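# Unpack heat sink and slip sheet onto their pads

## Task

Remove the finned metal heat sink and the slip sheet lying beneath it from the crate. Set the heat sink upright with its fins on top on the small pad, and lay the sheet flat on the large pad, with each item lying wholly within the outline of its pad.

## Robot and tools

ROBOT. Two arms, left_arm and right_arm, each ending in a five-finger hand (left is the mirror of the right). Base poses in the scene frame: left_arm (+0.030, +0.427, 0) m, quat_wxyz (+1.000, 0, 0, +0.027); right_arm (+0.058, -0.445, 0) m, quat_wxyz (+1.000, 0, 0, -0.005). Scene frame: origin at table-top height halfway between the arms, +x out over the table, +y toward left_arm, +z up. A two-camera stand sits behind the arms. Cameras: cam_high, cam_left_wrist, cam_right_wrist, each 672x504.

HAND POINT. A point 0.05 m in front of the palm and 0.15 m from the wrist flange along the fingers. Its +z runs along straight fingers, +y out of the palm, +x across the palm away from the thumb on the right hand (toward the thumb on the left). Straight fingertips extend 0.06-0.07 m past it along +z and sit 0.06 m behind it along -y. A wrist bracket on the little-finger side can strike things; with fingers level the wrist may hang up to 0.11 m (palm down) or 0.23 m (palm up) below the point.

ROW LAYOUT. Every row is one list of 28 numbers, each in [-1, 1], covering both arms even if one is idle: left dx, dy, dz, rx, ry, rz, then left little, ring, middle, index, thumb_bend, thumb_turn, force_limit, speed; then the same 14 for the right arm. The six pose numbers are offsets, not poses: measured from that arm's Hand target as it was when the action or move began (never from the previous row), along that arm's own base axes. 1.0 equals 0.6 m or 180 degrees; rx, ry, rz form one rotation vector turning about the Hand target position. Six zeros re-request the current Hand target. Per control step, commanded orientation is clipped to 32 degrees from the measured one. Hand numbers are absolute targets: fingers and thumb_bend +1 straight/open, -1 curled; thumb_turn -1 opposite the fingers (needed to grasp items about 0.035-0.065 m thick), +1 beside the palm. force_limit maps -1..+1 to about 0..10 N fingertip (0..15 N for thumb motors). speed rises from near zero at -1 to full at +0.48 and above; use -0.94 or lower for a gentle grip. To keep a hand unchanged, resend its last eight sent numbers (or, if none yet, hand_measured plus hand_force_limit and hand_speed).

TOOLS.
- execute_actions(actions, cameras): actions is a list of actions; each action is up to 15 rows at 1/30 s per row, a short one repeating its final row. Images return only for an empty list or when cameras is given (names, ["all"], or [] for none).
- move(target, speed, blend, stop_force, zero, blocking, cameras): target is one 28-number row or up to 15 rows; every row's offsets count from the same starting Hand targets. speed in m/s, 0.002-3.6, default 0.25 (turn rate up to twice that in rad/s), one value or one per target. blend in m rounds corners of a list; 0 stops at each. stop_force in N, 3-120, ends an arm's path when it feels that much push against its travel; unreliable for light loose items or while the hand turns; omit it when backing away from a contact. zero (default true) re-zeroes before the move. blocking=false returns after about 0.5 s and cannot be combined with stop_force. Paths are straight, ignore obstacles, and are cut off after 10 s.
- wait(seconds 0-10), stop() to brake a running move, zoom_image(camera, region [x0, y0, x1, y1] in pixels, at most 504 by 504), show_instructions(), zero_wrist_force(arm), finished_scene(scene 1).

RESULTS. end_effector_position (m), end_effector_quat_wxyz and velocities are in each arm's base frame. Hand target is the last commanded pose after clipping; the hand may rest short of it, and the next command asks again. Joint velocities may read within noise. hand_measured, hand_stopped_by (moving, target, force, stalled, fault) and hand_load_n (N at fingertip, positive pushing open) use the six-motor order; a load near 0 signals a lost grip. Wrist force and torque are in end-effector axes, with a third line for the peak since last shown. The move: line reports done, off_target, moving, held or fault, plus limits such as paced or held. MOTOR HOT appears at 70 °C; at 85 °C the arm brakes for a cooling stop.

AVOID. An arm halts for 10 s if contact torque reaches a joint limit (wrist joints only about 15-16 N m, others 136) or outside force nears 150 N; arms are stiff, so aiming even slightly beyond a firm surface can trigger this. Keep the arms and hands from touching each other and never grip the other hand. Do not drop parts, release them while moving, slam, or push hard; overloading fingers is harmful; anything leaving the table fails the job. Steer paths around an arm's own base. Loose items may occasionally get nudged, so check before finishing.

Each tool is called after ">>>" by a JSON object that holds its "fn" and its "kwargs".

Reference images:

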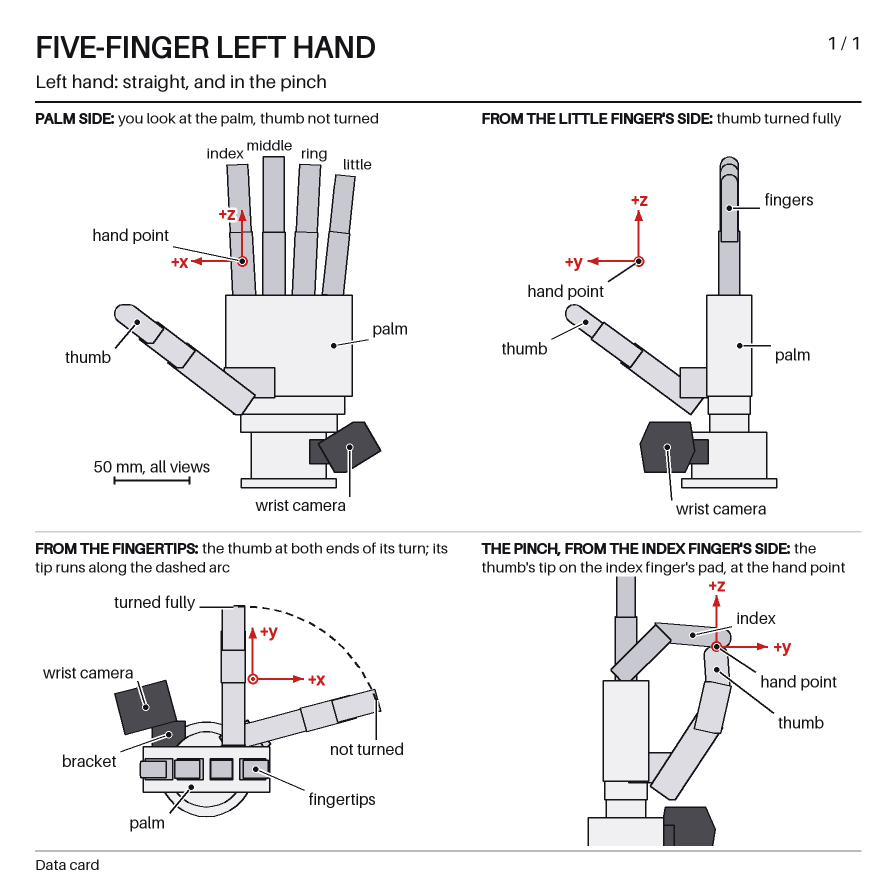

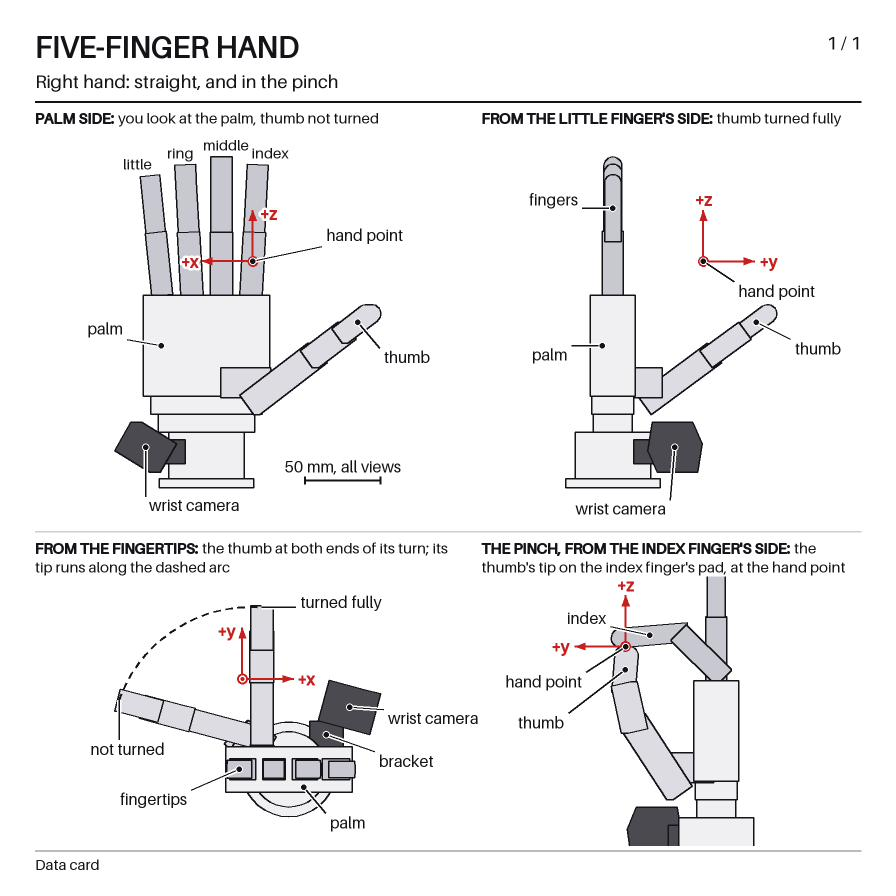

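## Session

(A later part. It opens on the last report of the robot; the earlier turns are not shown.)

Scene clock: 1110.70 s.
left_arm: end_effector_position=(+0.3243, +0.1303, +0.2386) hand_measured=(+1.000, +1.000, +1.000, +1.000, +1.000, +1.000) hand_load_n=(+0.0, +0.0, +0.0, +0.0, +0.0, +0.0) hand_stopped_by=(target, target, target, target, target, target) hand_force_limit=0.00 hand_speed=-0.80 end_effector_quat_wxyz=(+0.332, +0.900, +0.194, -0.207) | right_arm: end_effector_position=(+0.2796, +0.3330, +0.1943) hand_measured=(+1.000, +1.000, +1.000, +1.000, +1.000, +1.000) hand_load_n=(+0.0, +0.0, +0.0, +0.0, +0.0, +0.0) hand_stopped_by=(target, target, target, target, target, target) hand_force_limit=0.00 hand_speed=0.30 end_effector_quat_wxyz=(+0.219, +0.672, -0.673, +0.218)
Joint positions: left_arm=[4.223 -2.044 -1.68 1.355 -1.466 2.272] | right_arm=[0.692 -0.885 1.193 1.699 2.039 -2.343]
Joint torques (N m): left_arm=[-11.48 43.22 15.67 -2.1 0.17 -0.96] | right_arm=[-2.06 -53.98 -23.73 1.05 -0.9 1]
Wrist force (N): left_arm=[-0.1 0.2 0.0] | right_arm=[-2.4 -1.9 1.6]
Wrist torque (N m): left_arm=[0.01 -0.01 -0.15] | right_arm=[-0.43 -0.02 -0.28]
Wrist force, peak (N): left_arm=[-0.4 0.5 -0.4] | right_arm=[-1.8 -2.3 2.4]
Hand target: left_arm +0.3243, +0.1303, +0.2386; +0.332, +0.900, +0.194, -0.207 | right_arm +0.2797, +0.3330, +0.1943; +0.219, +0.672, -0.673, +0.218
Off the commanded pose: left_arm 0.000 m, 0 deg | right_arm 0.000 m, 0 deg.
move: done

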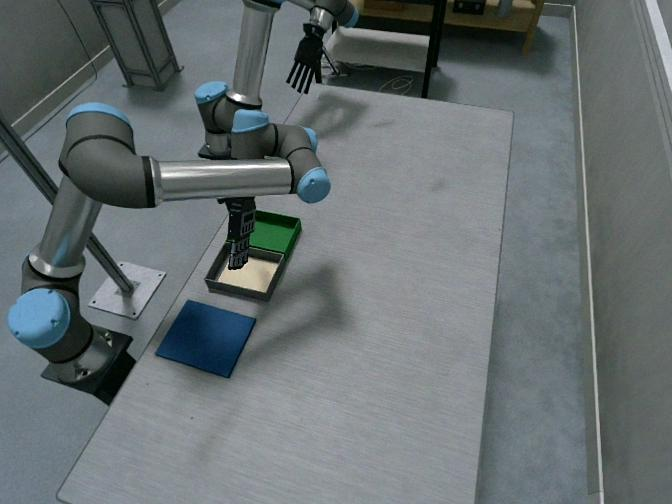

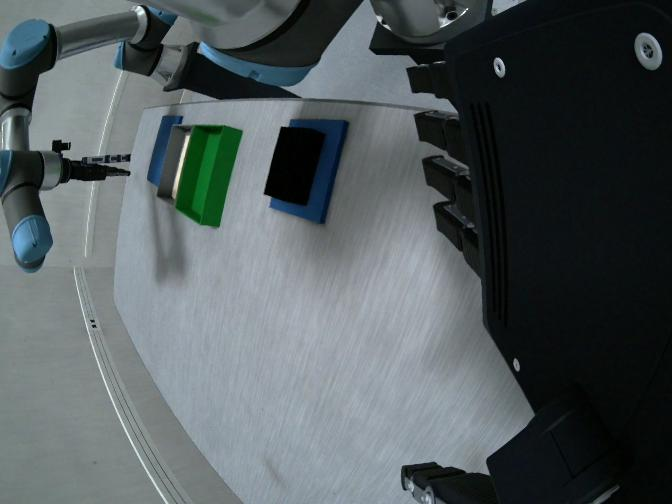

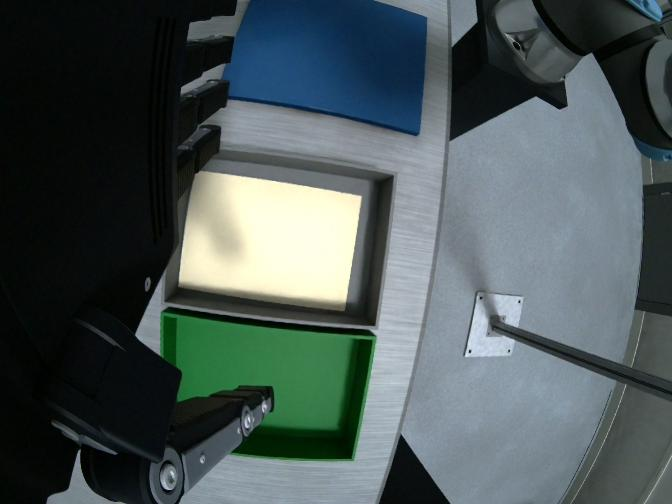

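>>> {"fn": "execute_actions", "kwargs": {"actions": []}}

Scene clock: 1185.00 s.
left_arm: end_effector_position=(+0.3243, +0.1303, +0.2386) hand_measured=(+1.000, +1.000, +1.000, +1.000, +1.000, +1.000) hand_load_n=(+0.0, +0.0, +0.0, +0.0, +0.0, +0.0) hand_stopped_by=(target, target, target, target, target, target) hand_force_limit=0.00 hand_speed=-0.80 end_effector_quat_wxyz=(+0.332, +0.900, +0.194, -0.207) | right_arm: end_effector_position=(+0.2797, +0.3330, +0.1943) hand_measured=(+1.000, +1.000, +1.000, +1.000, +1.000, +1.000) hand_load_n=(+0.0, +0.0, +0.0, +0.0, +0.0, +0.0) hand_stopped_by=(target, target, target, target, target, target) hand_force_limit=0.00 hand_speed=0.30 end_effector_quat_wxyz=(+0.219, +0.672, -0.673, +0.218)
Joint positions: left_arm=[4.223 -2.044 -1.68 1.355 -1.466 2.272] | right_arm=[0.692 -0.885 1.193 1.699 2.039 -2.342]
Joint velocities: within noise
Joint torques (N m): left_arm=[-11.91 42.75 14.4 -1.83 0.34 -0.94] | right_arm=[-5.02 -52.87 -27.48 3.7 -0.8 1.75]
Motor temperatures (°C): left_arm=[29 30 30 38 37 36] | right_arm=[33 30 31 33 37 41]
Wrist force (N): left_arm=[0.0 0.5 -0.2] | right_arm=[-2.4 -1.7 1.5]
Wrist torque (N m): left_arm=[0.07 -0.03 -0.16] | right_arm=[-0.40 -0.01 -0.29]
Wrist force, peak (N): left_arm=[-0.3 0.5 -0.2] | right_arm=[-2.8 -1.8 1.5]
Hand target: left_arm +0.3243, +0.1303, +0.2386; +0.332, +0.900, +0.194, -0.207 | right_arm +0.2797, +0.3330, +0.1943; +0.219, +0.672, -0.673, +0.218
Off the commanded pose: left_arm 0.000 m, 0 deg | right_arm 0.000 m, 0 deg.

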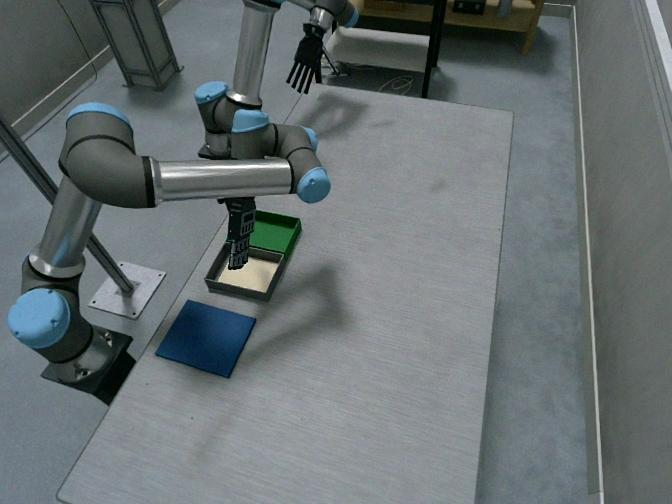

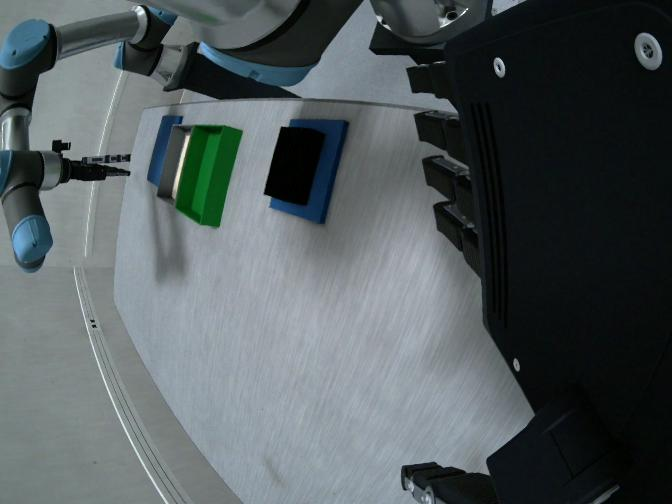

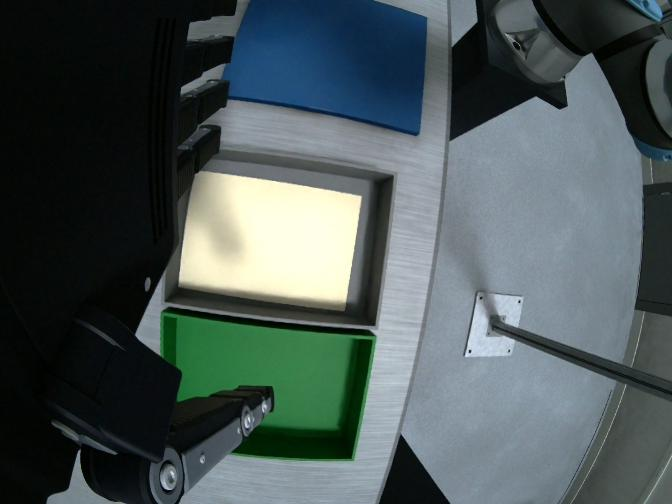

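>>> {"fn": "zoom_image", "kwargs": {"camera": "cam_right_wrist", "region": [140, 130, 420, 340]}}

>>> {"fn": "zoom_image", "kwargs": {"camera": "cam_high", "region": [180, 190, 320, 320]}}

Scaled by 1.800 from the camera's 672x504 image, which has a finer 960x720 frame.

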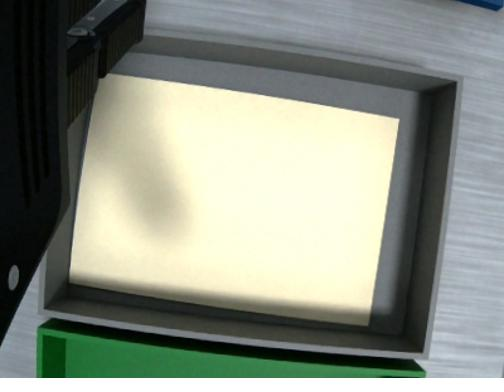

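Scaled by 3.600.

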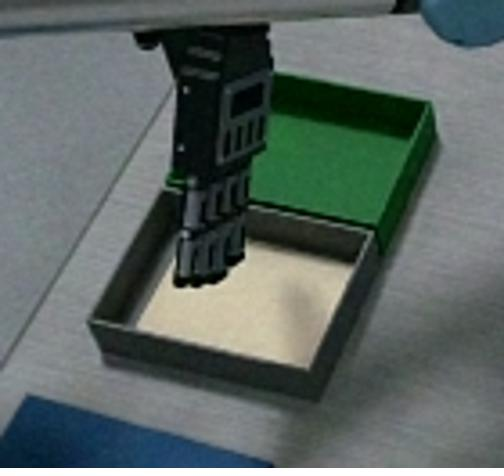

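>>> {"fn": "move", "kwargs": {"target": [0,0,0,0,0,0,1,1,1,1,1,1,0,-0.8,0.0258,0.0917,-0.0572,0.1874,-0.2766,0.0934,-1,-1,0.366,0.366,1,1,0,0.3], "speed": 0.3, "cameras": ["all"]}}

Scene clock: 1349.33 s.
left_arm: end_effector_position=(+0.3243, +0.1303, +0.2386) hand_measured=(+1.000, +1.000, +1.000, +1.000, +1.000, +1.000) hand_load_n=(+0.0, +0.0, +0.0, +0.0, +0.0, +0.0) hand_stopped_by=(target, target, target, target, target, target) hand_force_limit=0.00 hand_speed=-0.80 end_effector_quat_wxyz=(+0.332, +0.900, +0.194, -0.207) | right_arm: end_effector_position=(+0.2951, +0.3880, +0.1600) hand_measured=(-1.000, -1.000, +0.366, +0.366, +1.000, +1.000) hand_load_n=(+0.0, +0.5, +0.0, +0.0, +0.0, -0.5) hand_stopped_by=(target, target, target, target, target, target) hand_force_limit=0.00 hand_speed=0.30 end_effector_quat_wxyz=(-0.309, +0.640, -0.633, +0.306)
Joint positions: left_arm=[4.223 -2.044 -1.68 1.355 -1.466 2.272] | right_arm=[0.847 -1.399 1.803 0.465 2.192 -2.539]
Joint torques (N m): left_arm=[-11.49 42.38 12.25 -1.48 0.54 -0.91] | right_arm=[-6.11 -23.44 -18.5 -0.73 -0.17 1.43]
Wrist force (N): left_arm=[-0.5 0.0 -0.1] | right_arm=[-1.2 1.2 0.7]
Wrist torque (N m): left_arm=[0.00 0.06 -0.18] | right_arm=[0.01 -0.09 0.07]
Wrist force, peak (N): left_arm=[-0.1 0.7 -0.4] | right_arm=[-2.5 -2.2 1.7]
Hand target: left_arm +0.3243, +0.1303, +0.2386; +0.332, +0.900, +0.194, -0.207 | right_arm +0.2951, +0.3880, +0.1600; -0.309, +0.640, -0.633, +0.306
Off the commanded pose: left_arm 0.000 m, 0 deg | right_arm 0.000 m, 0 deg.
move: done

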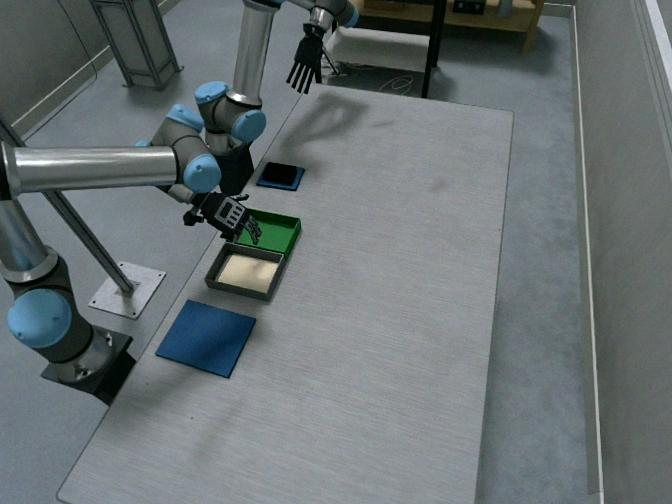

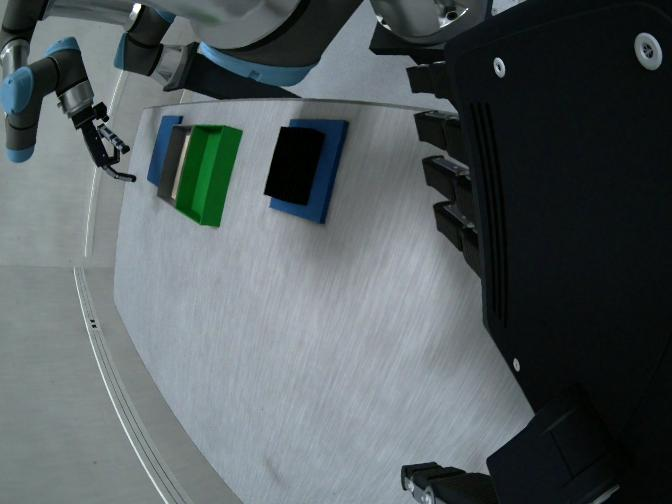

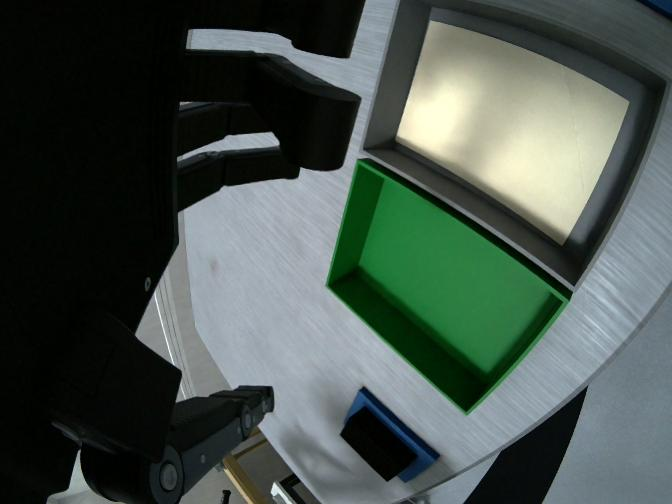

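>>> {"fn": "zoom_image", "kwargs": {"camera": "cam_right_wrist", "region": [360, 0, 672, 300]}}

Scaled by 1.615 from the camera's 672x504 image, which has a finer 960x720 frame.

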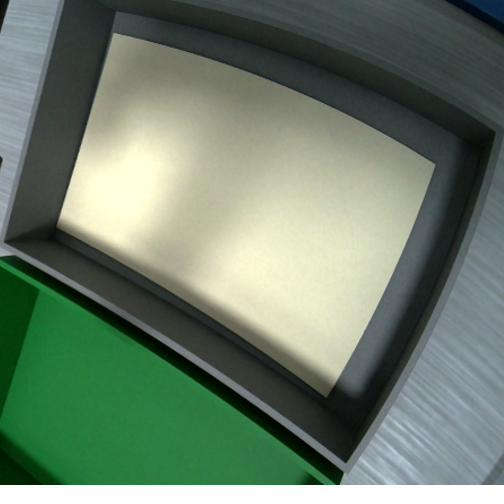

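>>> {"fn": "move", "kwargs": {"target": [0,0,0,0,0,0,1,1,1,1,1,1,0,-0.8,0,0,-0.1833,0,0,0,-1,-1,0.366,0.366,1,1,0,0.3], "speed": 0.12, "stop_force": 8}}

>>> {"fn": "move", "kwargs": {"target": [0,0,0,0,0,0,1,1,1,1,1,1,0,-0.8,0,0,-0.0667,0,0,0,-1,-1,0.366,0.366,1,1,0,0.3], "speed": 0.015, "stop_force": 3, "cameras": ["cam_left_wrist"]}}

Scene clock: 1365.20 s.
left_arm: end_effector_position=(+0.3243, +0.1303, +0.2386) hand_measured=(+1.000, +1.000, +1.000, +1.000, +1.000, +1.000) hand_load_n=(+0.0, +0.0, -0.5, +0.0, +0.0, +0.0) hand_stopped_by=(target, target, target, target, target, target) hand_force_limit=0.00 hand_speed=-0.80 end_effector_quat_wxyz=(+0.332, +0.900, +0.194, -0.207) | right_arm: end_effector_position=(+0.2951, +0.3880, +0.0500) hand_measured=(-1.000, -1.000, +0.366, +0.366, +1.000, +1.000) hand_load_n=(+0.0, +0.0, +0.0, +0.0, +0.0, -0.5) hand_stopped_by=(target, target, target, target, target, target) hand_force_limit=0.00 hand_speed=0.30 end_effector_quat_wxyz=(-0.309, +0.640, -0.633, +0.306)
Joint positions: left_arm=[4.223 -2.044 -1.68 1.355 -1.466 2.272] | right_arm=[0.847 -1.258 1.948 0.179 2.192 -2.539]
Joint torques (N m): left_arm=[-10.11 43.48 11.28 -1.23 0.59 -0.79] | right_arm=[-2.66 -22.29 -25.83 -0.61 -0.93 -1.89]
Wrist force (N): left_arm=[-0.1 0.5 -0.4] | right_arm=[-1.6 0.9 0.7]
Wrist torque (N m): left_arm=[0.09 -0.02 -0.16] | right_arm=[-0.02 0.02 0.05]
Wrist force, peak (N): left_arm=[-0.4 0.4 -0.3] | right_arm=[-1.5 2.2 1.3]
Hand target: left_arm +0.3243, +0.1303, +0.2386; +0.332, +0.900, +0.194, -0.207 | right_arm +0.2951, +0.3880, +0.0500; -0.309, +0.640, -0.633, +0.306
Off the commanded pose: left_arm 0.000 m, 0 deg | right_arm 0.000 m, 0 deg.
move: done

Scene clock: 1367.60 s.
left_arm: end_effector_position=(+0.3243, +0.1303, +0.2386) hand_measured=(+1.000, +1.000, +1.000, +1.000, +1.000, +1.000) hand_load_n=(+0.0, +0.0, +0.0, +0.0, +0.0, +0.0) hand_stopped_by=(target, target, target, target, target, target) hand_force_limit=0.00 hand_speed=-0.80 end_effector_quat_wxyz=(+0.332, +0.900, +0.194, -0.207) | right_arm: end_effector_position=(+0.2951, +0.3880, +0.0303) hand_measured=(-1.000, -1.000, +0.366, +0.366, +1.000, +1.000) hand_load_n=(+0.0, +0.0, +0.5, +0.0, +0.0, -0.5) hand_stopped_by=(target, target, target, target, target, target) hand_force_limit=0.00 hand_speed=0.30 end_effector_quat_wxyz=(-0.309, +0.640, -0.633, +0.306)
Joint positions: left_arm=[4.223 -2.044 -1.68 1.355 -1.466 2.272] | right_arm=[0.847 -1.225 1.967 0.127 2.192 -2.539]
Joint torques (N m): left_arm=[-11.08 42.29 11.53 -1.01 0.68 -0.94] | right_arm=[-5.35 -35.53 -23.93 -0.35 -0.63 -0.52]
Wrist force (N): left_arm=[0.1 0.2 -0.3] | right_arm=[-1.3 -1.5 -1.6]
Wrist torque (N m): left_arm=[0.04 -0.03 -0.15] | right_arm=[0.09 0.02 -0.01]
Wrist force, peak (N): left_arm=[-0.5 0.4 0.2] | right_arm=[-1.1 -3.9 -3.6]
Hand target: left_arm +0.3243, +0.1303, +0.2386; +0.332, +0.900, +0.194, -0.207 | right_arm +0.2951, +0.3880, +0.0303; -0.309, +0.640, -0.633, +0.306 (not the last commanded pose)
Off the commanded pose: left_arm 0.000 m, 0 deg | right_arm 0.020 m, 0 deg.
move: contact (right_arm)
Images, in order (width x height): cam_left_wrist 672x504.

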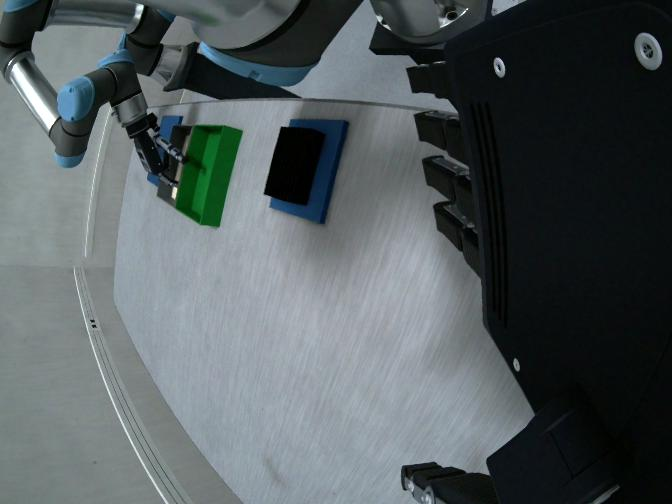

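>>> {"fn": "move", "kwargs": {"target": [0,0,0,0,0,0,1,1,1,1,1,1,0,-0.8,-0.05,0,-0.001,0,0,0,-1,-1,0.366,0.366,1,1,0,0.3], "speed": 0.03, "stop_force": 5, "cameras": ["cam_right_wrist"]}}

Scene clock: 1377.97 s.
left_arm: end_effector_position=(+0.3243, +0.1303, +0.2386) hand_measured=(+1.000, +1.000, +1.000, +1.000, +1.000, +1.000) hand_load_n=(+0.0, +0.0, +0.0, +0.0, +0.0, +0.0) hand_stopped_by=(target, target, target, target, target, target) hand_force_limit=0.00 hand_speed=-0.80 end_effector_quat_wxyz=(+0.332, +0.900, +0.194, -0.207) | right_arm: end_effector_position=(+0.2651, +0.3880, +0.0297) hand_measured=(-1.000, -1.000, +0.366, +0.366, +1.000, +1.000) hand_load_n=(+0.0, +0.0, +4.0, +0.0, +0.0, +0.0) hand_stopped_by=(target, target, target, target, target, target) hand_force_limit=0.00 hand_speed=0.30 end_effector_quat_wxyz=(-0.309, +0.640, -0.633, +0.306)
Joint positions: left_arm=[4.223 -2.044 -1.68 1.355 -1.466 2.272] | right_arm=[0.912 -1.234 1.992 0.148 2.234 -2.475]
Joint torques (N m): left_arm=[-10.43 42.97 9.31 -0.68 0.77 -0.89] | right_arm=[-6.23 -17.27 -21.22 -0.1 -1.14 -1.92]
Wrist force (N): left_arm=[-0.3 0.2 -0.1] | right_arm=[-2.2 -6.1 -3.0]
Wrist torque (N m): left_arm=[0.03 0.02 -0.17] | right_arm=[0.26 0.01 -0.28]
Wrist force, peak (N): left_arm=[-0.1 0.7 -0.2] | right_arm=[-2.4 -6.8 -3.1]
Hand target: left_arm +0.3243, +0.1303, +0.2386; +0.332, +0.900, +0.194, -0.207 | right_arm +0.2651, +0.3880, +0.0297; -0.309, +0.640, -0.633, +0.306
Off the commanded pose: left_arm 0.000 m, 0 deg | right_arm 0.000 m, 0 deg.
move: done
Images, in order (width x height): cam_right_wrist 672x504.

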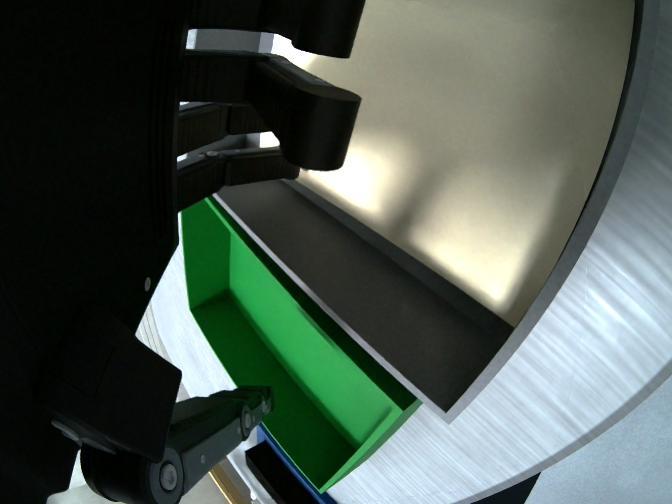

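>>> {"fn": "move", "kwargs": {"target": [[0,0,0,0,0,0,1,1,1,1,1,1,0,-0.8,0,0,0.12,0,0,0,-1,-1,0.366,0.366,1,1,0,0.3],[0,0,0,0,0,0,1,1,1,1,1,1,0,-0.8,0.0243,-0.0917,0.2743,-0.1874,0.2766,-0.0934,1,1,1,1,1,1,0,0.3]], "speed": [0.1,0.3], "blend": [0.02,0], "cameras": ["all"]}}

Scene clock: 1418.43 s.
left_arm: end_effector_position=(+0.3243, +0.1303, +0.2386) hand_measured=(+1.000, +1.000, +1.000, +1.000, +1.000, +1.000) hand_load_n=(+0.0, +0.0, +0.0, +0.0, +0.0, +0.0) hand_stopped_by=(target, target, target, target, target, target) hand_force_limit=0.00 hand_speed=-0.80 end_effector_quat_wxyz=(+0.332, +0.900, +0.194, -0.207) | right_arm: end_effector_position=(+0.2797, +0.3330, +0.1943) hand_measured=(+1.000, +1.000, +1.000, +1.000, +1.000, +1.000) hand_load_n=(+0.0, +0.0, +0.0, +0.0, +0.0, +0.0) hand_stopped_by=(target, target, target, target, target, target) hand_force_limit=0.00 hand_speed=0.30 end_effector_quat_wxyz=(+0.219, +0.672, -0.673, +0.218)
Joint positions: left_arm=[4.223 -2.044 -1.68 1.355 -1.466 2.272] | right_arm=[0.692 -0.885 1.193 1.699 2.039 -2.342]
Joint torques (N m): left_arm=[-10.57 42.67 8.49 -0.29 1.01 -0.94] | right_arm=[7.1 -38.41 -7.29 4 -0.7 -1.93]
Wrist force (N): left_arm=[-0.1 0.5 0.0] | right_arm=[-2.6 -1.6 1.5]
Wrist torque (N m): left_arm=[0.05 0.00 -0.17] | right_arm=[-0.38 0.02 -0.29]
Wrist force, peak (N): left_arm=[0.2 0.6 -0.3] | right_arm=[-2.1 -6.4 -3.1]
Hand target: left_arm +0.3243, +0.1303, +0.2386; +0.332, +0.900, +0.194, -0.207 | right_arm +0.2797, +0.3330, +0.1943; +0.219, +0.672, -0.673, +0.218
Off the commanded pose: left_arm 0.000 m, 0 deg | right_arm 0.000 m, 0 deg.
move: done

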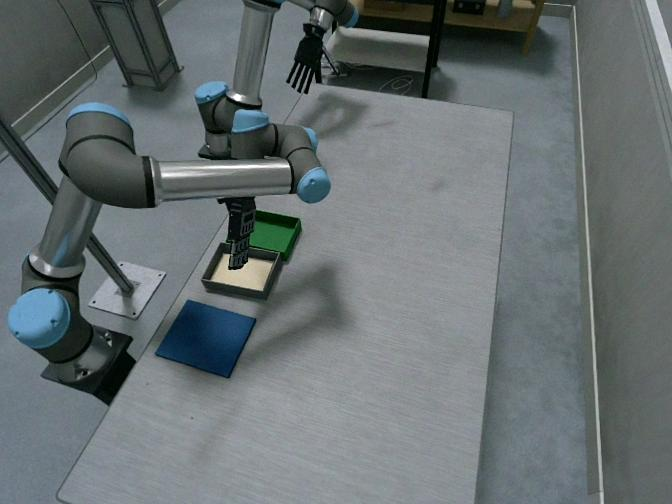

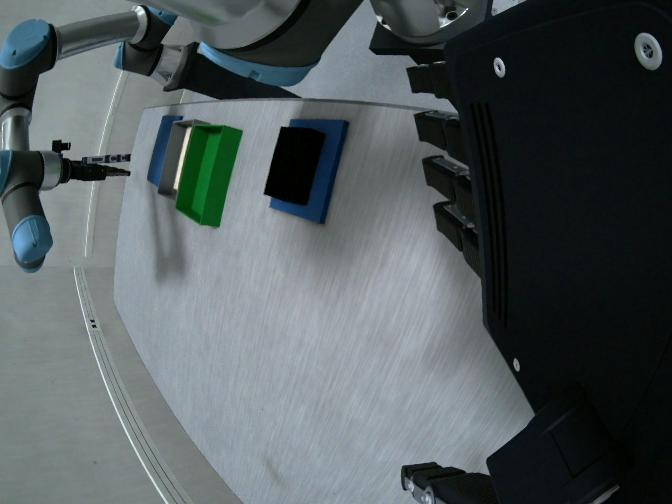

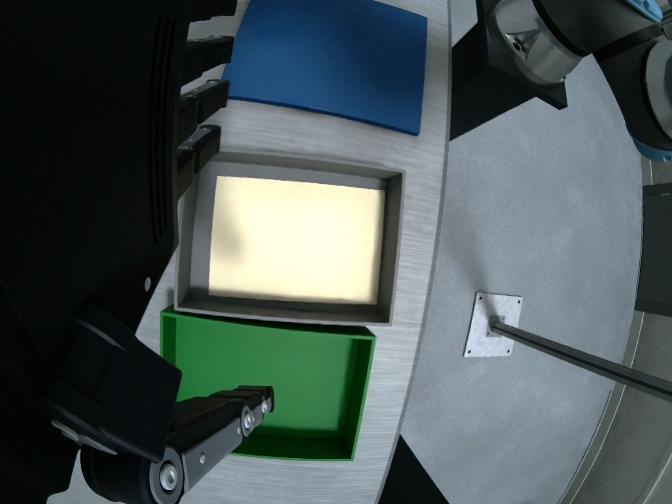

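>>> {"fn": "zoom_image", "kwargs": {"camera": "cam_right_wrist", "region": [150, 130, 430, 340]}}

Scaled by 1.800 from the camera's 672x504 image, which has a finer 960x720 frame.

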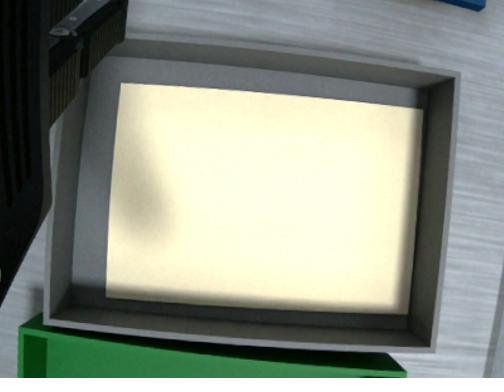

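>>> {"fn": "move", "kwargs": {"target": [0,0,0,0,0,0,1,1,1,1,1,1,0,-0.8,0.0618,0.0695,-0.1238,0.128,0.0005,0.0035,-1,-1,1,1,1,1,0,0.3], "speed": 0.25, "cameras": ["all"]}}

Scene clock: 1565.30 s.
left_arm: end_effector_position=(+0.3243, +0.1303, +0.2386) hand_measured=(+1.000, +1.000, +1.000, +1.000, +1.000, +1.000) hand_load_n=(+0.0, +0.0, +0.0, +0.0, +0.0, +0.0) hand_stopped_by=(target, target, target, target, target, target) hand_force_limit=0.00 hand_speed=-0.80 end_effector_quat_wxyz=(+0.332, +0.900, +0.194, -0.207) | right_arm: end_effector_position=(+0.3167, +0.3746, +0.1200) hand_measured=(-1.000, -1.000, +1.000, +1.000, +1.000, +1.000) hand_load_n=(+0.0, +0.0, +0.0, +0.0, +0.0, +0.0) hand_stopped_by=(target, target, target, target, target, target) hand_force_limit=0.00 hand_speed=0.30 end_effector_quat_wxyz=(+0.080, +0.706, -0.699, +0.080)
Joint positions: left_arm=[4.223 -2.044 -1.68 1.355 -1.466 2.272] | right_arm=[0.572 -0.896 1.25 1.34 1.762 -2.567]
Joint torques (N m): left_arm=[-10 42.89 7.66 -0.27 1.05 -0.81] | right_arm=[2.44 -51.01 -27.45 1.41 -1.17 0.8]
Wrist force (N): left_arm=[-0.2 0.0 -0.5] | right_arm=[-1.3 -0.8 1.8]
Wrist torque (N m): left_arm=[0.02 0.01 -0.16] | right_arm=[-0.22 -0.09 -0.03]
Wrist force, peak (N): left_arm=[-0.3 0.6 -0.3] | right_arm=[-2.5 -1.7 1.9]
Hand target: left_arm +0.3243, +0.1303, +0.2386; +0.332, +0.900, +0.194, -0.207 | right_arm +0.3168, +0.3747, +0.1200; +0.080, +0.706, -0.699, +0.080
Off the commanded pose: left_arm 0.000 m, 0 deg | right_arm 0.000 m, 0 deg.
move: done

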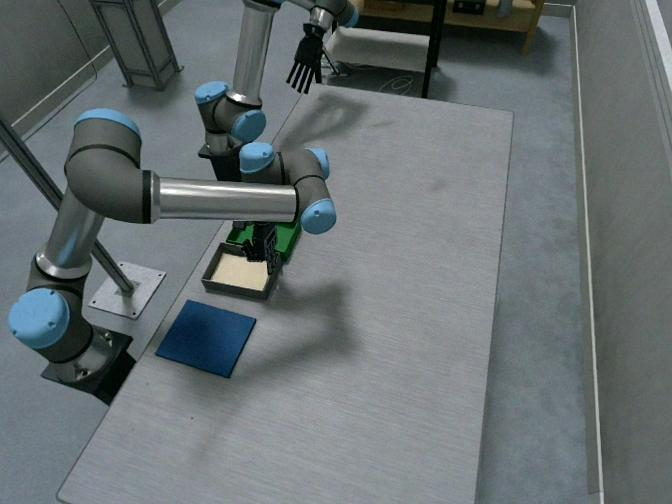

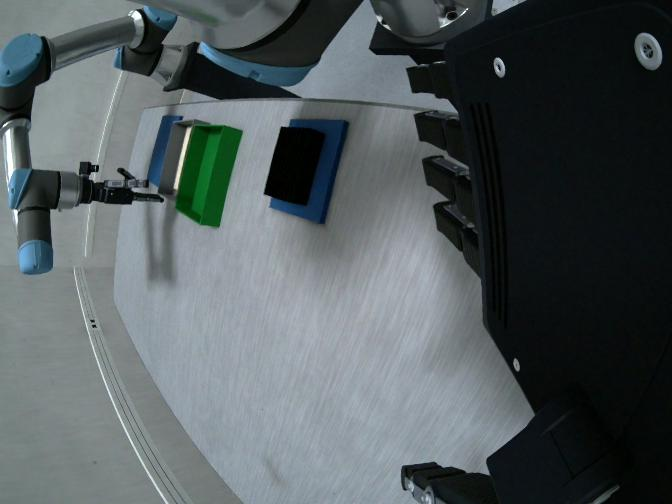

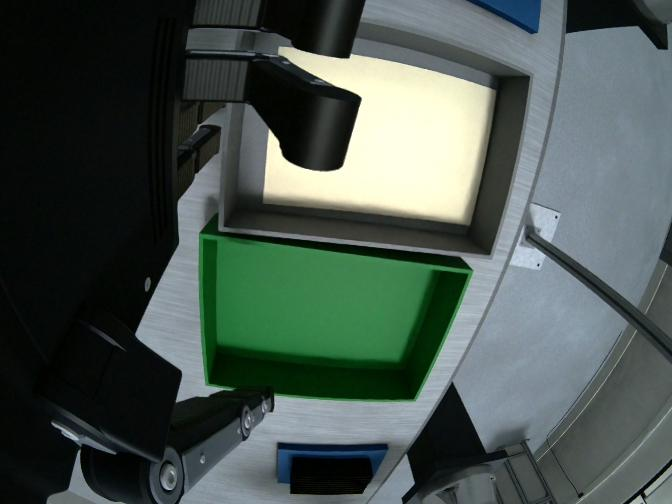

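>>> {"fn": "zoom_image", "kwargs": {"camera": "cam_right_wrist", "region": [170, 60, 370, 260]}}

>>> {"fn": "zoom_image", "kwargs": {"camera": "cam_high", "region": [190, 210, 310, 310]}}

>>> {"fn": "zoom_image", "kwargs": {"camera": "cam_left_wrist", "region": [70, 100, 250, 240]}}

Scaled by 2.520 from the camera's 672x504 image, which has a finer 960x720 frame.

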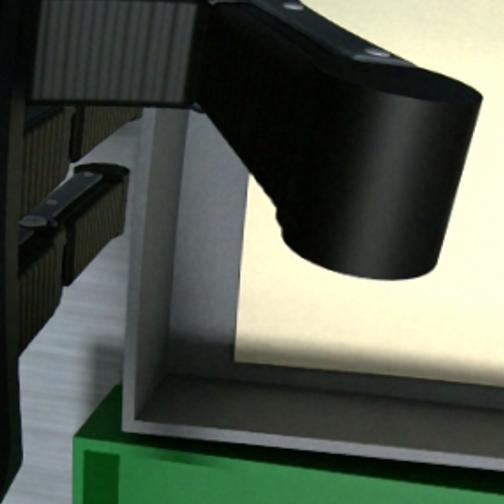

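Scaled by 4.200.

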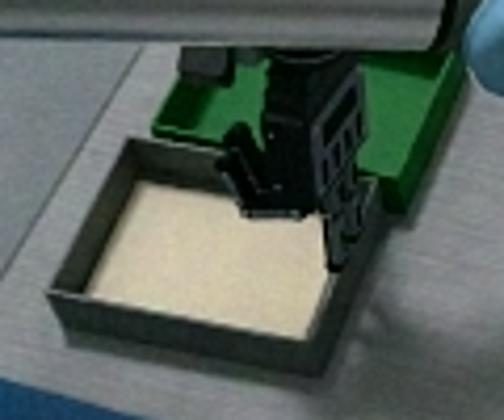

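Scaled by 2.800 from the camera's 672x504 image, which has a finer 960x720 frame.

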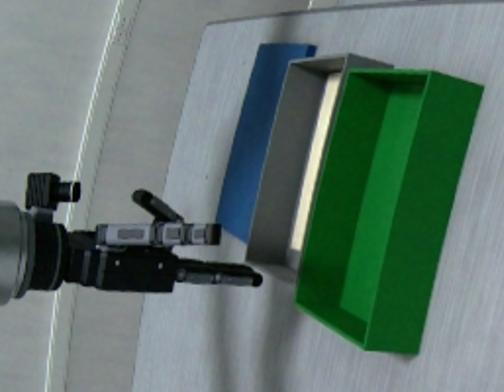

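>>> {"fn": "move", "kwargs": {"target": [0,0,0,0,0,0,1,1,1,1,1,1,0,-0.8,-0.0267,0,-0.0083,0,0,0,-1,-1,1,1,1,1,0,0.3], "speed": 0.1, "cameras": ["cam_high","cam_right_wrist"]}}

>>> {"fn": "zoom_image", "kwargs": {"camera": "cam_right_wrist", "region": [170, 60, 370, 260]}}

>>> {"fn": "zoom_image", "kwargs": {"camera": "cam_high", "region": [190, 210, 310, 310]}}

Scene clock: 1631.20 s.
left_arm: end_effector_position=(+0.3243, +0.1303, +0.2386) hand_measured=(+1.000, +1.000, +1.000, +1.000, +1.000, +1.000) hand_load_n=(+0.0, +0.0, +0.0, +0.0, +0.0, +0.0) hand_stopped_by=(target, target, target, target, target, target) hand_force_limit=0.00 hand_speed=-0.80 end_effector_quat_wxyz=(+0.332, +0.900, +0.194, -0.207) | right_arm: end_effector_position=(+0.3007, +0.3747, +0.1150) hand_measured=(-1.000, -1.000, +1.000, +1.000, +1.000, +1.000) hand_load_n=(+0.0, +0.0, +0.0, +0.0, +0.0, +0.0) hand_stopped_by=(target, target, target, target, target, target) hand_force_limit=0.00 hand_speed=0.30 end_effector_quat_wxyz=(+0.080, +0.706, -0.699, +0.080) end_effector_velocity=(+0.001, +0.000, +0.001) end_effector_angular_velocity=(+0.000, +0.001, +0.001)
Joint positions: left_arm=[4.223 -2.044 -1.68 1.355 -1.466 2.272] | right_arm=[0.589 -0.917 1.301 1.314 1.759 -2.55]
Joint velocities: left_arm=[within noise] | right_arm=[-0.001 0.002 -0.005 0.004 0 -0.002]
Joint torques (N m): left_arm=[-9.77 42.49 5.98 -0.29 1.3 -1.02] | right_arm=[-5.25 -35.33 -23.51 4.13 -0.54 -1.82]
Wrist force (N): left_arm=[-0.2 0.4 -0.1] | right_arm=[-1.6 -0.9 2.1]
Wrist torque (N m): left_arm=[0.05 0.01 -0.17] | right_arm=[-0.25 -0.05 -0.20]
Wrist force, peak (N): left_arm=[-0.3 0.7 -0.2] | right_arm=[-1.5 -1.0 2.2]
Hand target: left_arm +0.3243, +0.1303, +0.2386; +0.332, +0.900, +0.194, -0.207 | right_arm +0.3008, +0.3747, +0.1150; +0.080, +0.706, -0.699, +0.080
Off the commanded pose: left_arm 0.000 m, 0 deg | right_arm 0.000 m, 0 deg.
move: done
Images, in order (width x height): cam_high 672x504, cam_right_wrist 672x504.

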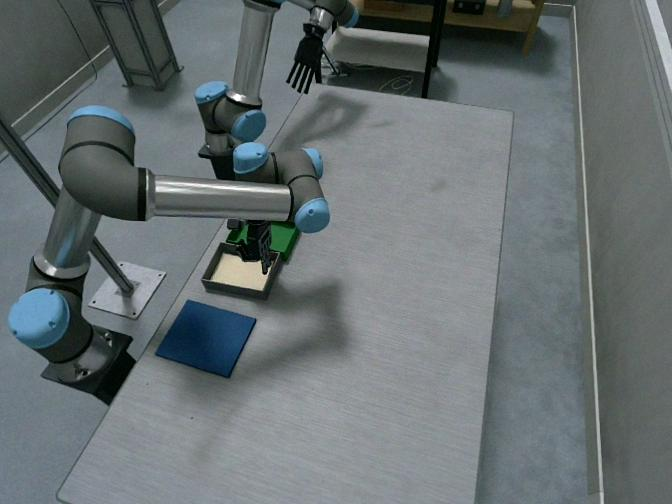

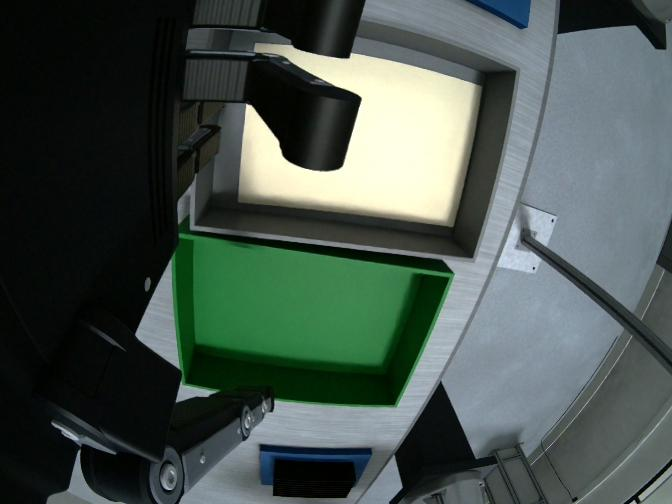

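Scaled by 2.520 from the camera's 672x504 image, which has a finer 960x720 frame.

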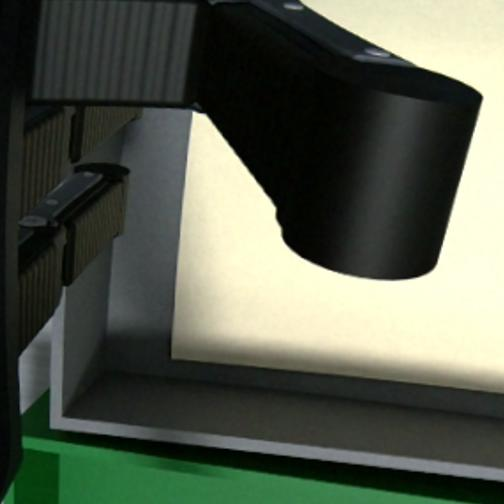

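Scaled by 4.200.

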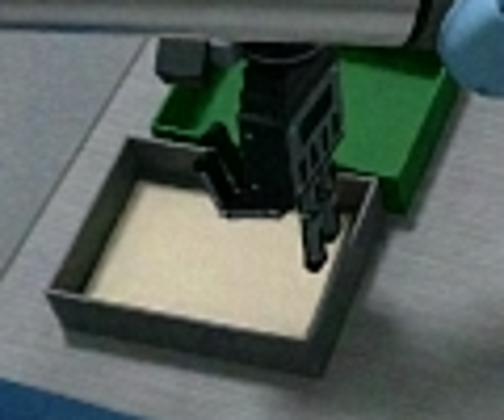

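>>> {"fn": "move", "kwargs": {"target": [0,0,0,0,0,0,1,1,1,1,1,1,0,-0.8,0,0,-0.1,0,0,0,-1,-1,1,1,1,1,0,0.3], "speed": 0.02, "stop_force": 3, "cameras": ["cam_high","cam_right_wrist"]}}

>>> {"fn": "zoom_image", "kwargs": {"camera": "cam_right_wrist", "region": [130, 30, 330, 230]}}

Scene clock: 1647.37 s.
left_arm: end_effector_position=(+0.3243, +0.1303, +0.2386) hand_measured=(+1.000, +1.000, +1.000, +1.000, +1.000, +1.000) hand_load_n=(+0.0, +0.0, +0.5, +0.0, +0.0, +0.0) hand_stopped_by=(target, target, target, target, target, target) hand_force_limit=0.00 hand_speed=-0.80 end_effector_quat_wxyz=(+0.332, +0.900, +0.194, -0.207) | right_arm: end_effector_position=(+0.3008, +0.3747, +0.0698) hand_measured=(-1.000, -1.000, +1.000, +1.000, +1.000, +1.000) hand_load_n=(+0.0, +0.0, +0.0, +0.0, +0.0, +0.0) hand_stopped_by=(target, target, target, target, target, target) hand_force_limit=0.00 hand_speed=0.30 end_effector_quat_wxyz=(+0.080, +0.706, -0.699, +0.080)
Joint positions: left_arm=[4.223 -2.044 -1.68 1.355 -1.466 2.272] | right_arm=[0.589 -0.871 1.348 1.221 1.759 -2.55]
Joint torques (N m): left_arm=[-9.09 42.26 5 -0.2 1.15 -0.92] | right_arm=[-4.94 -50.32 -25.2 2.32 1.03 -1.32]
Wrist force (N): left_arm=[-0.3 0.4 -0.2] | right_arm=[-0.4 -0.9 -2.2]
Wrist torque (N m): left_arm=[0.07 0.02 -0.18] | right_arm=[0.05 -0.09 -0.16]
Wrist force, peak (N): left_arm=[0.0 0.3 -0.7] | right_arm=[1.1 -2.7 -13.3]
Hand target: left_arm +0.3243, +0.1303, +0.2386; +0.332, +0.900, +0.194, -0.207 | right_arm +0.3008, +0.3747, +0.0698; +0.080, +0.706, -0.699, +0.080 (not the last commanded pose)
Off the commanded pose: left_arm 0.000 m, 0 deg | right_arm 0.015 m, 0 deg.
move: contact (right_arm)
Images, in order (width x height): cam_high 672x504, cam_right_wrist 672x504.

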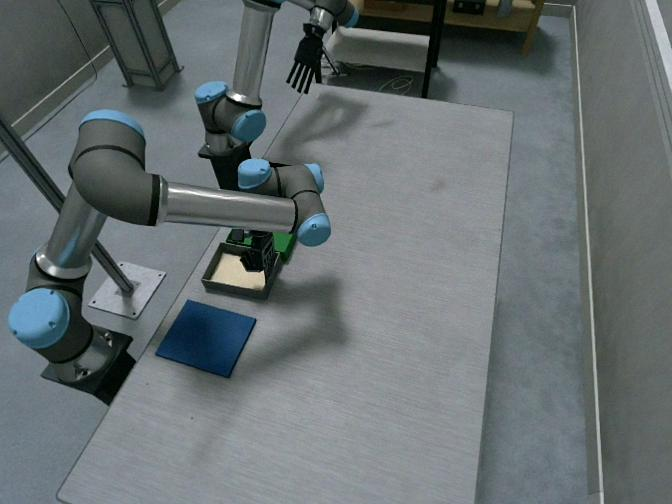

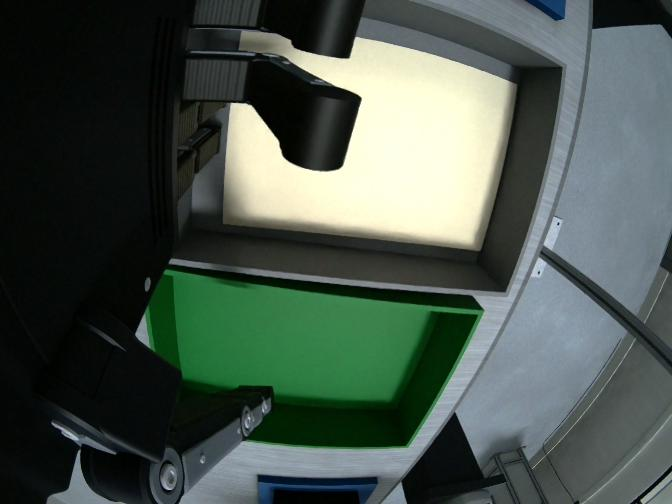

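Scaled by 2.520 from the camera's 672x504 image, which has a finer 960x720 frame.

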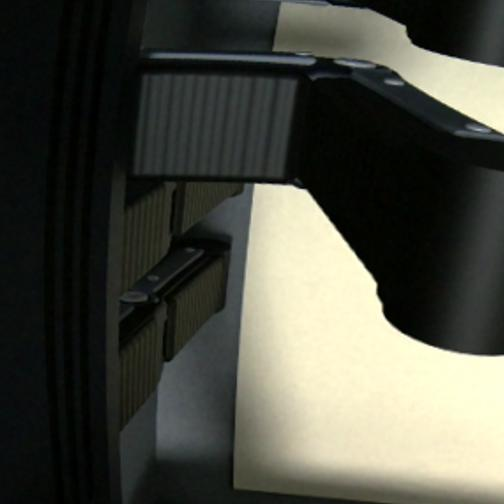

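>>> {"fn": "move", "kwargs": {"target": [[0,0,0,0,0,0,1,1,1,1,1,1,0,-0.8,0,0,0.0025,0,0,0,-1,-1,1,1,1,1,0,0.3],[0,0,0,0,0,0,1,1,1,1,1,1,0,-0.8,-0.02,0,0.0025,0,0,0,-1,-1,1,1,1,1,0,0.3]], "speed": 0.01, "stop_force": 3, "cameras": ["cam_right_wrist"]}}

>>> {"fn": "zoom_image", "kwargs": {"camera": "cam_right_wrist", "region": [130, 30, 330, 230]}}

Scene clock: 1659.43 s.
left_arm: end_effector_position=(+0.3243, +0.1303, +0.2386) hand_measured=(+1.000, +1.000, +1.000, +1.000, +1.000, +1.000) hand_load_n=(+0.0, +0.0, +0.0, +0.0, +0.0, +0.0) hand_stopped_by=(target, target, target, target, target, target) hand_force_limit=0.00 hand_speed=-0.80 end_effector_quat_wxyz=(+0.332, +0.900, +0.194, -0.207) | right_arm: end_effector_position=(+0.3008, +0.3747, +0.0701) hand_measured=(-1.000, -1.000, +1.000, +1.000, +1.000, +1.000) hand_load_n=(+0.0, +0.0, +0.0, +0.0, +0.0, +0.0) hand_stopped_by=(target, target, target, target, target, target) hand_force_limit=0.00 hand_speed=0.30 end_effector_quat_wxyz=(+0.080, +0.706, -0.699, +0.080)
Joint positions: left_arm=[4.223 -2.044 -1.68 1.355 -1.466 2.272] | right_arm=[0.589 -0.872 1.347 1.221 1.759 -2.55]
Joint torques (N m): left_arm=[-8.85 42.45 4.77 -0.13 1.2 -0.91] | right_arm=[-4.86 -36.44 -5.24 0.12 0.97 -1.36]
Wrist force (N): left_arm=[0.0 0.3 -0.3] | right_arm=[-1.2 -1.2 1.1]
Wrist torque (N m): left_arm=[0.04 -0.03 -0.15] | right_arm=[-0.19 -0.11 -0.22]
Wrist force, peak (N): left_arm=[-0.5 0.2 -0.2] | right_arm=[-0.3 -1.4 -2.5]
Hand target: left_arm +0.3243, +0.1303, +0.2386; +0.332, +0.900, +0.194, -0.207 | right_arm +0.3008, +0.3747, +0.0701; +0.080, +0.706, -0.699, +0.080 (not the last commanded pose)
Off the commanded pose: left_arm 0.000 m, 0 deg | right_arm 0.012 m, 0 deg.
move: contact (right_arm); path passed 0 of 2 targets
Images, in order (width x height): cam_right_wrist 672x504.

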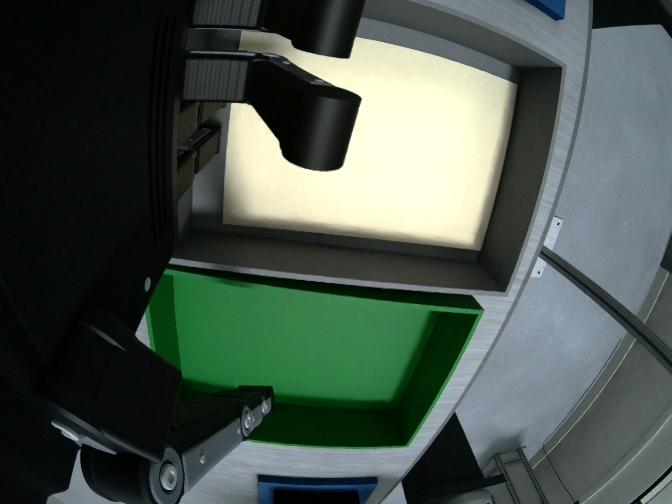

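Scaled by 2.520 from the camera's 672x504 image, which has a finer 960x720 frame.

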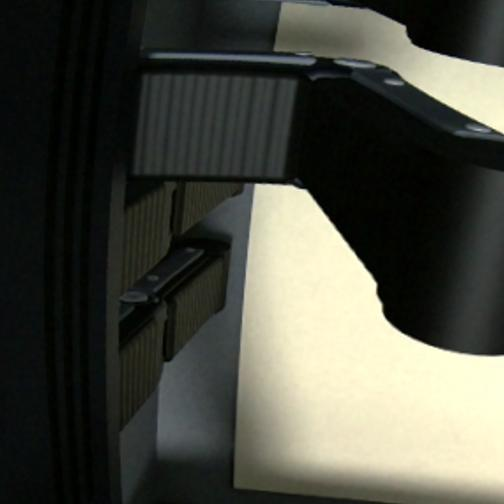

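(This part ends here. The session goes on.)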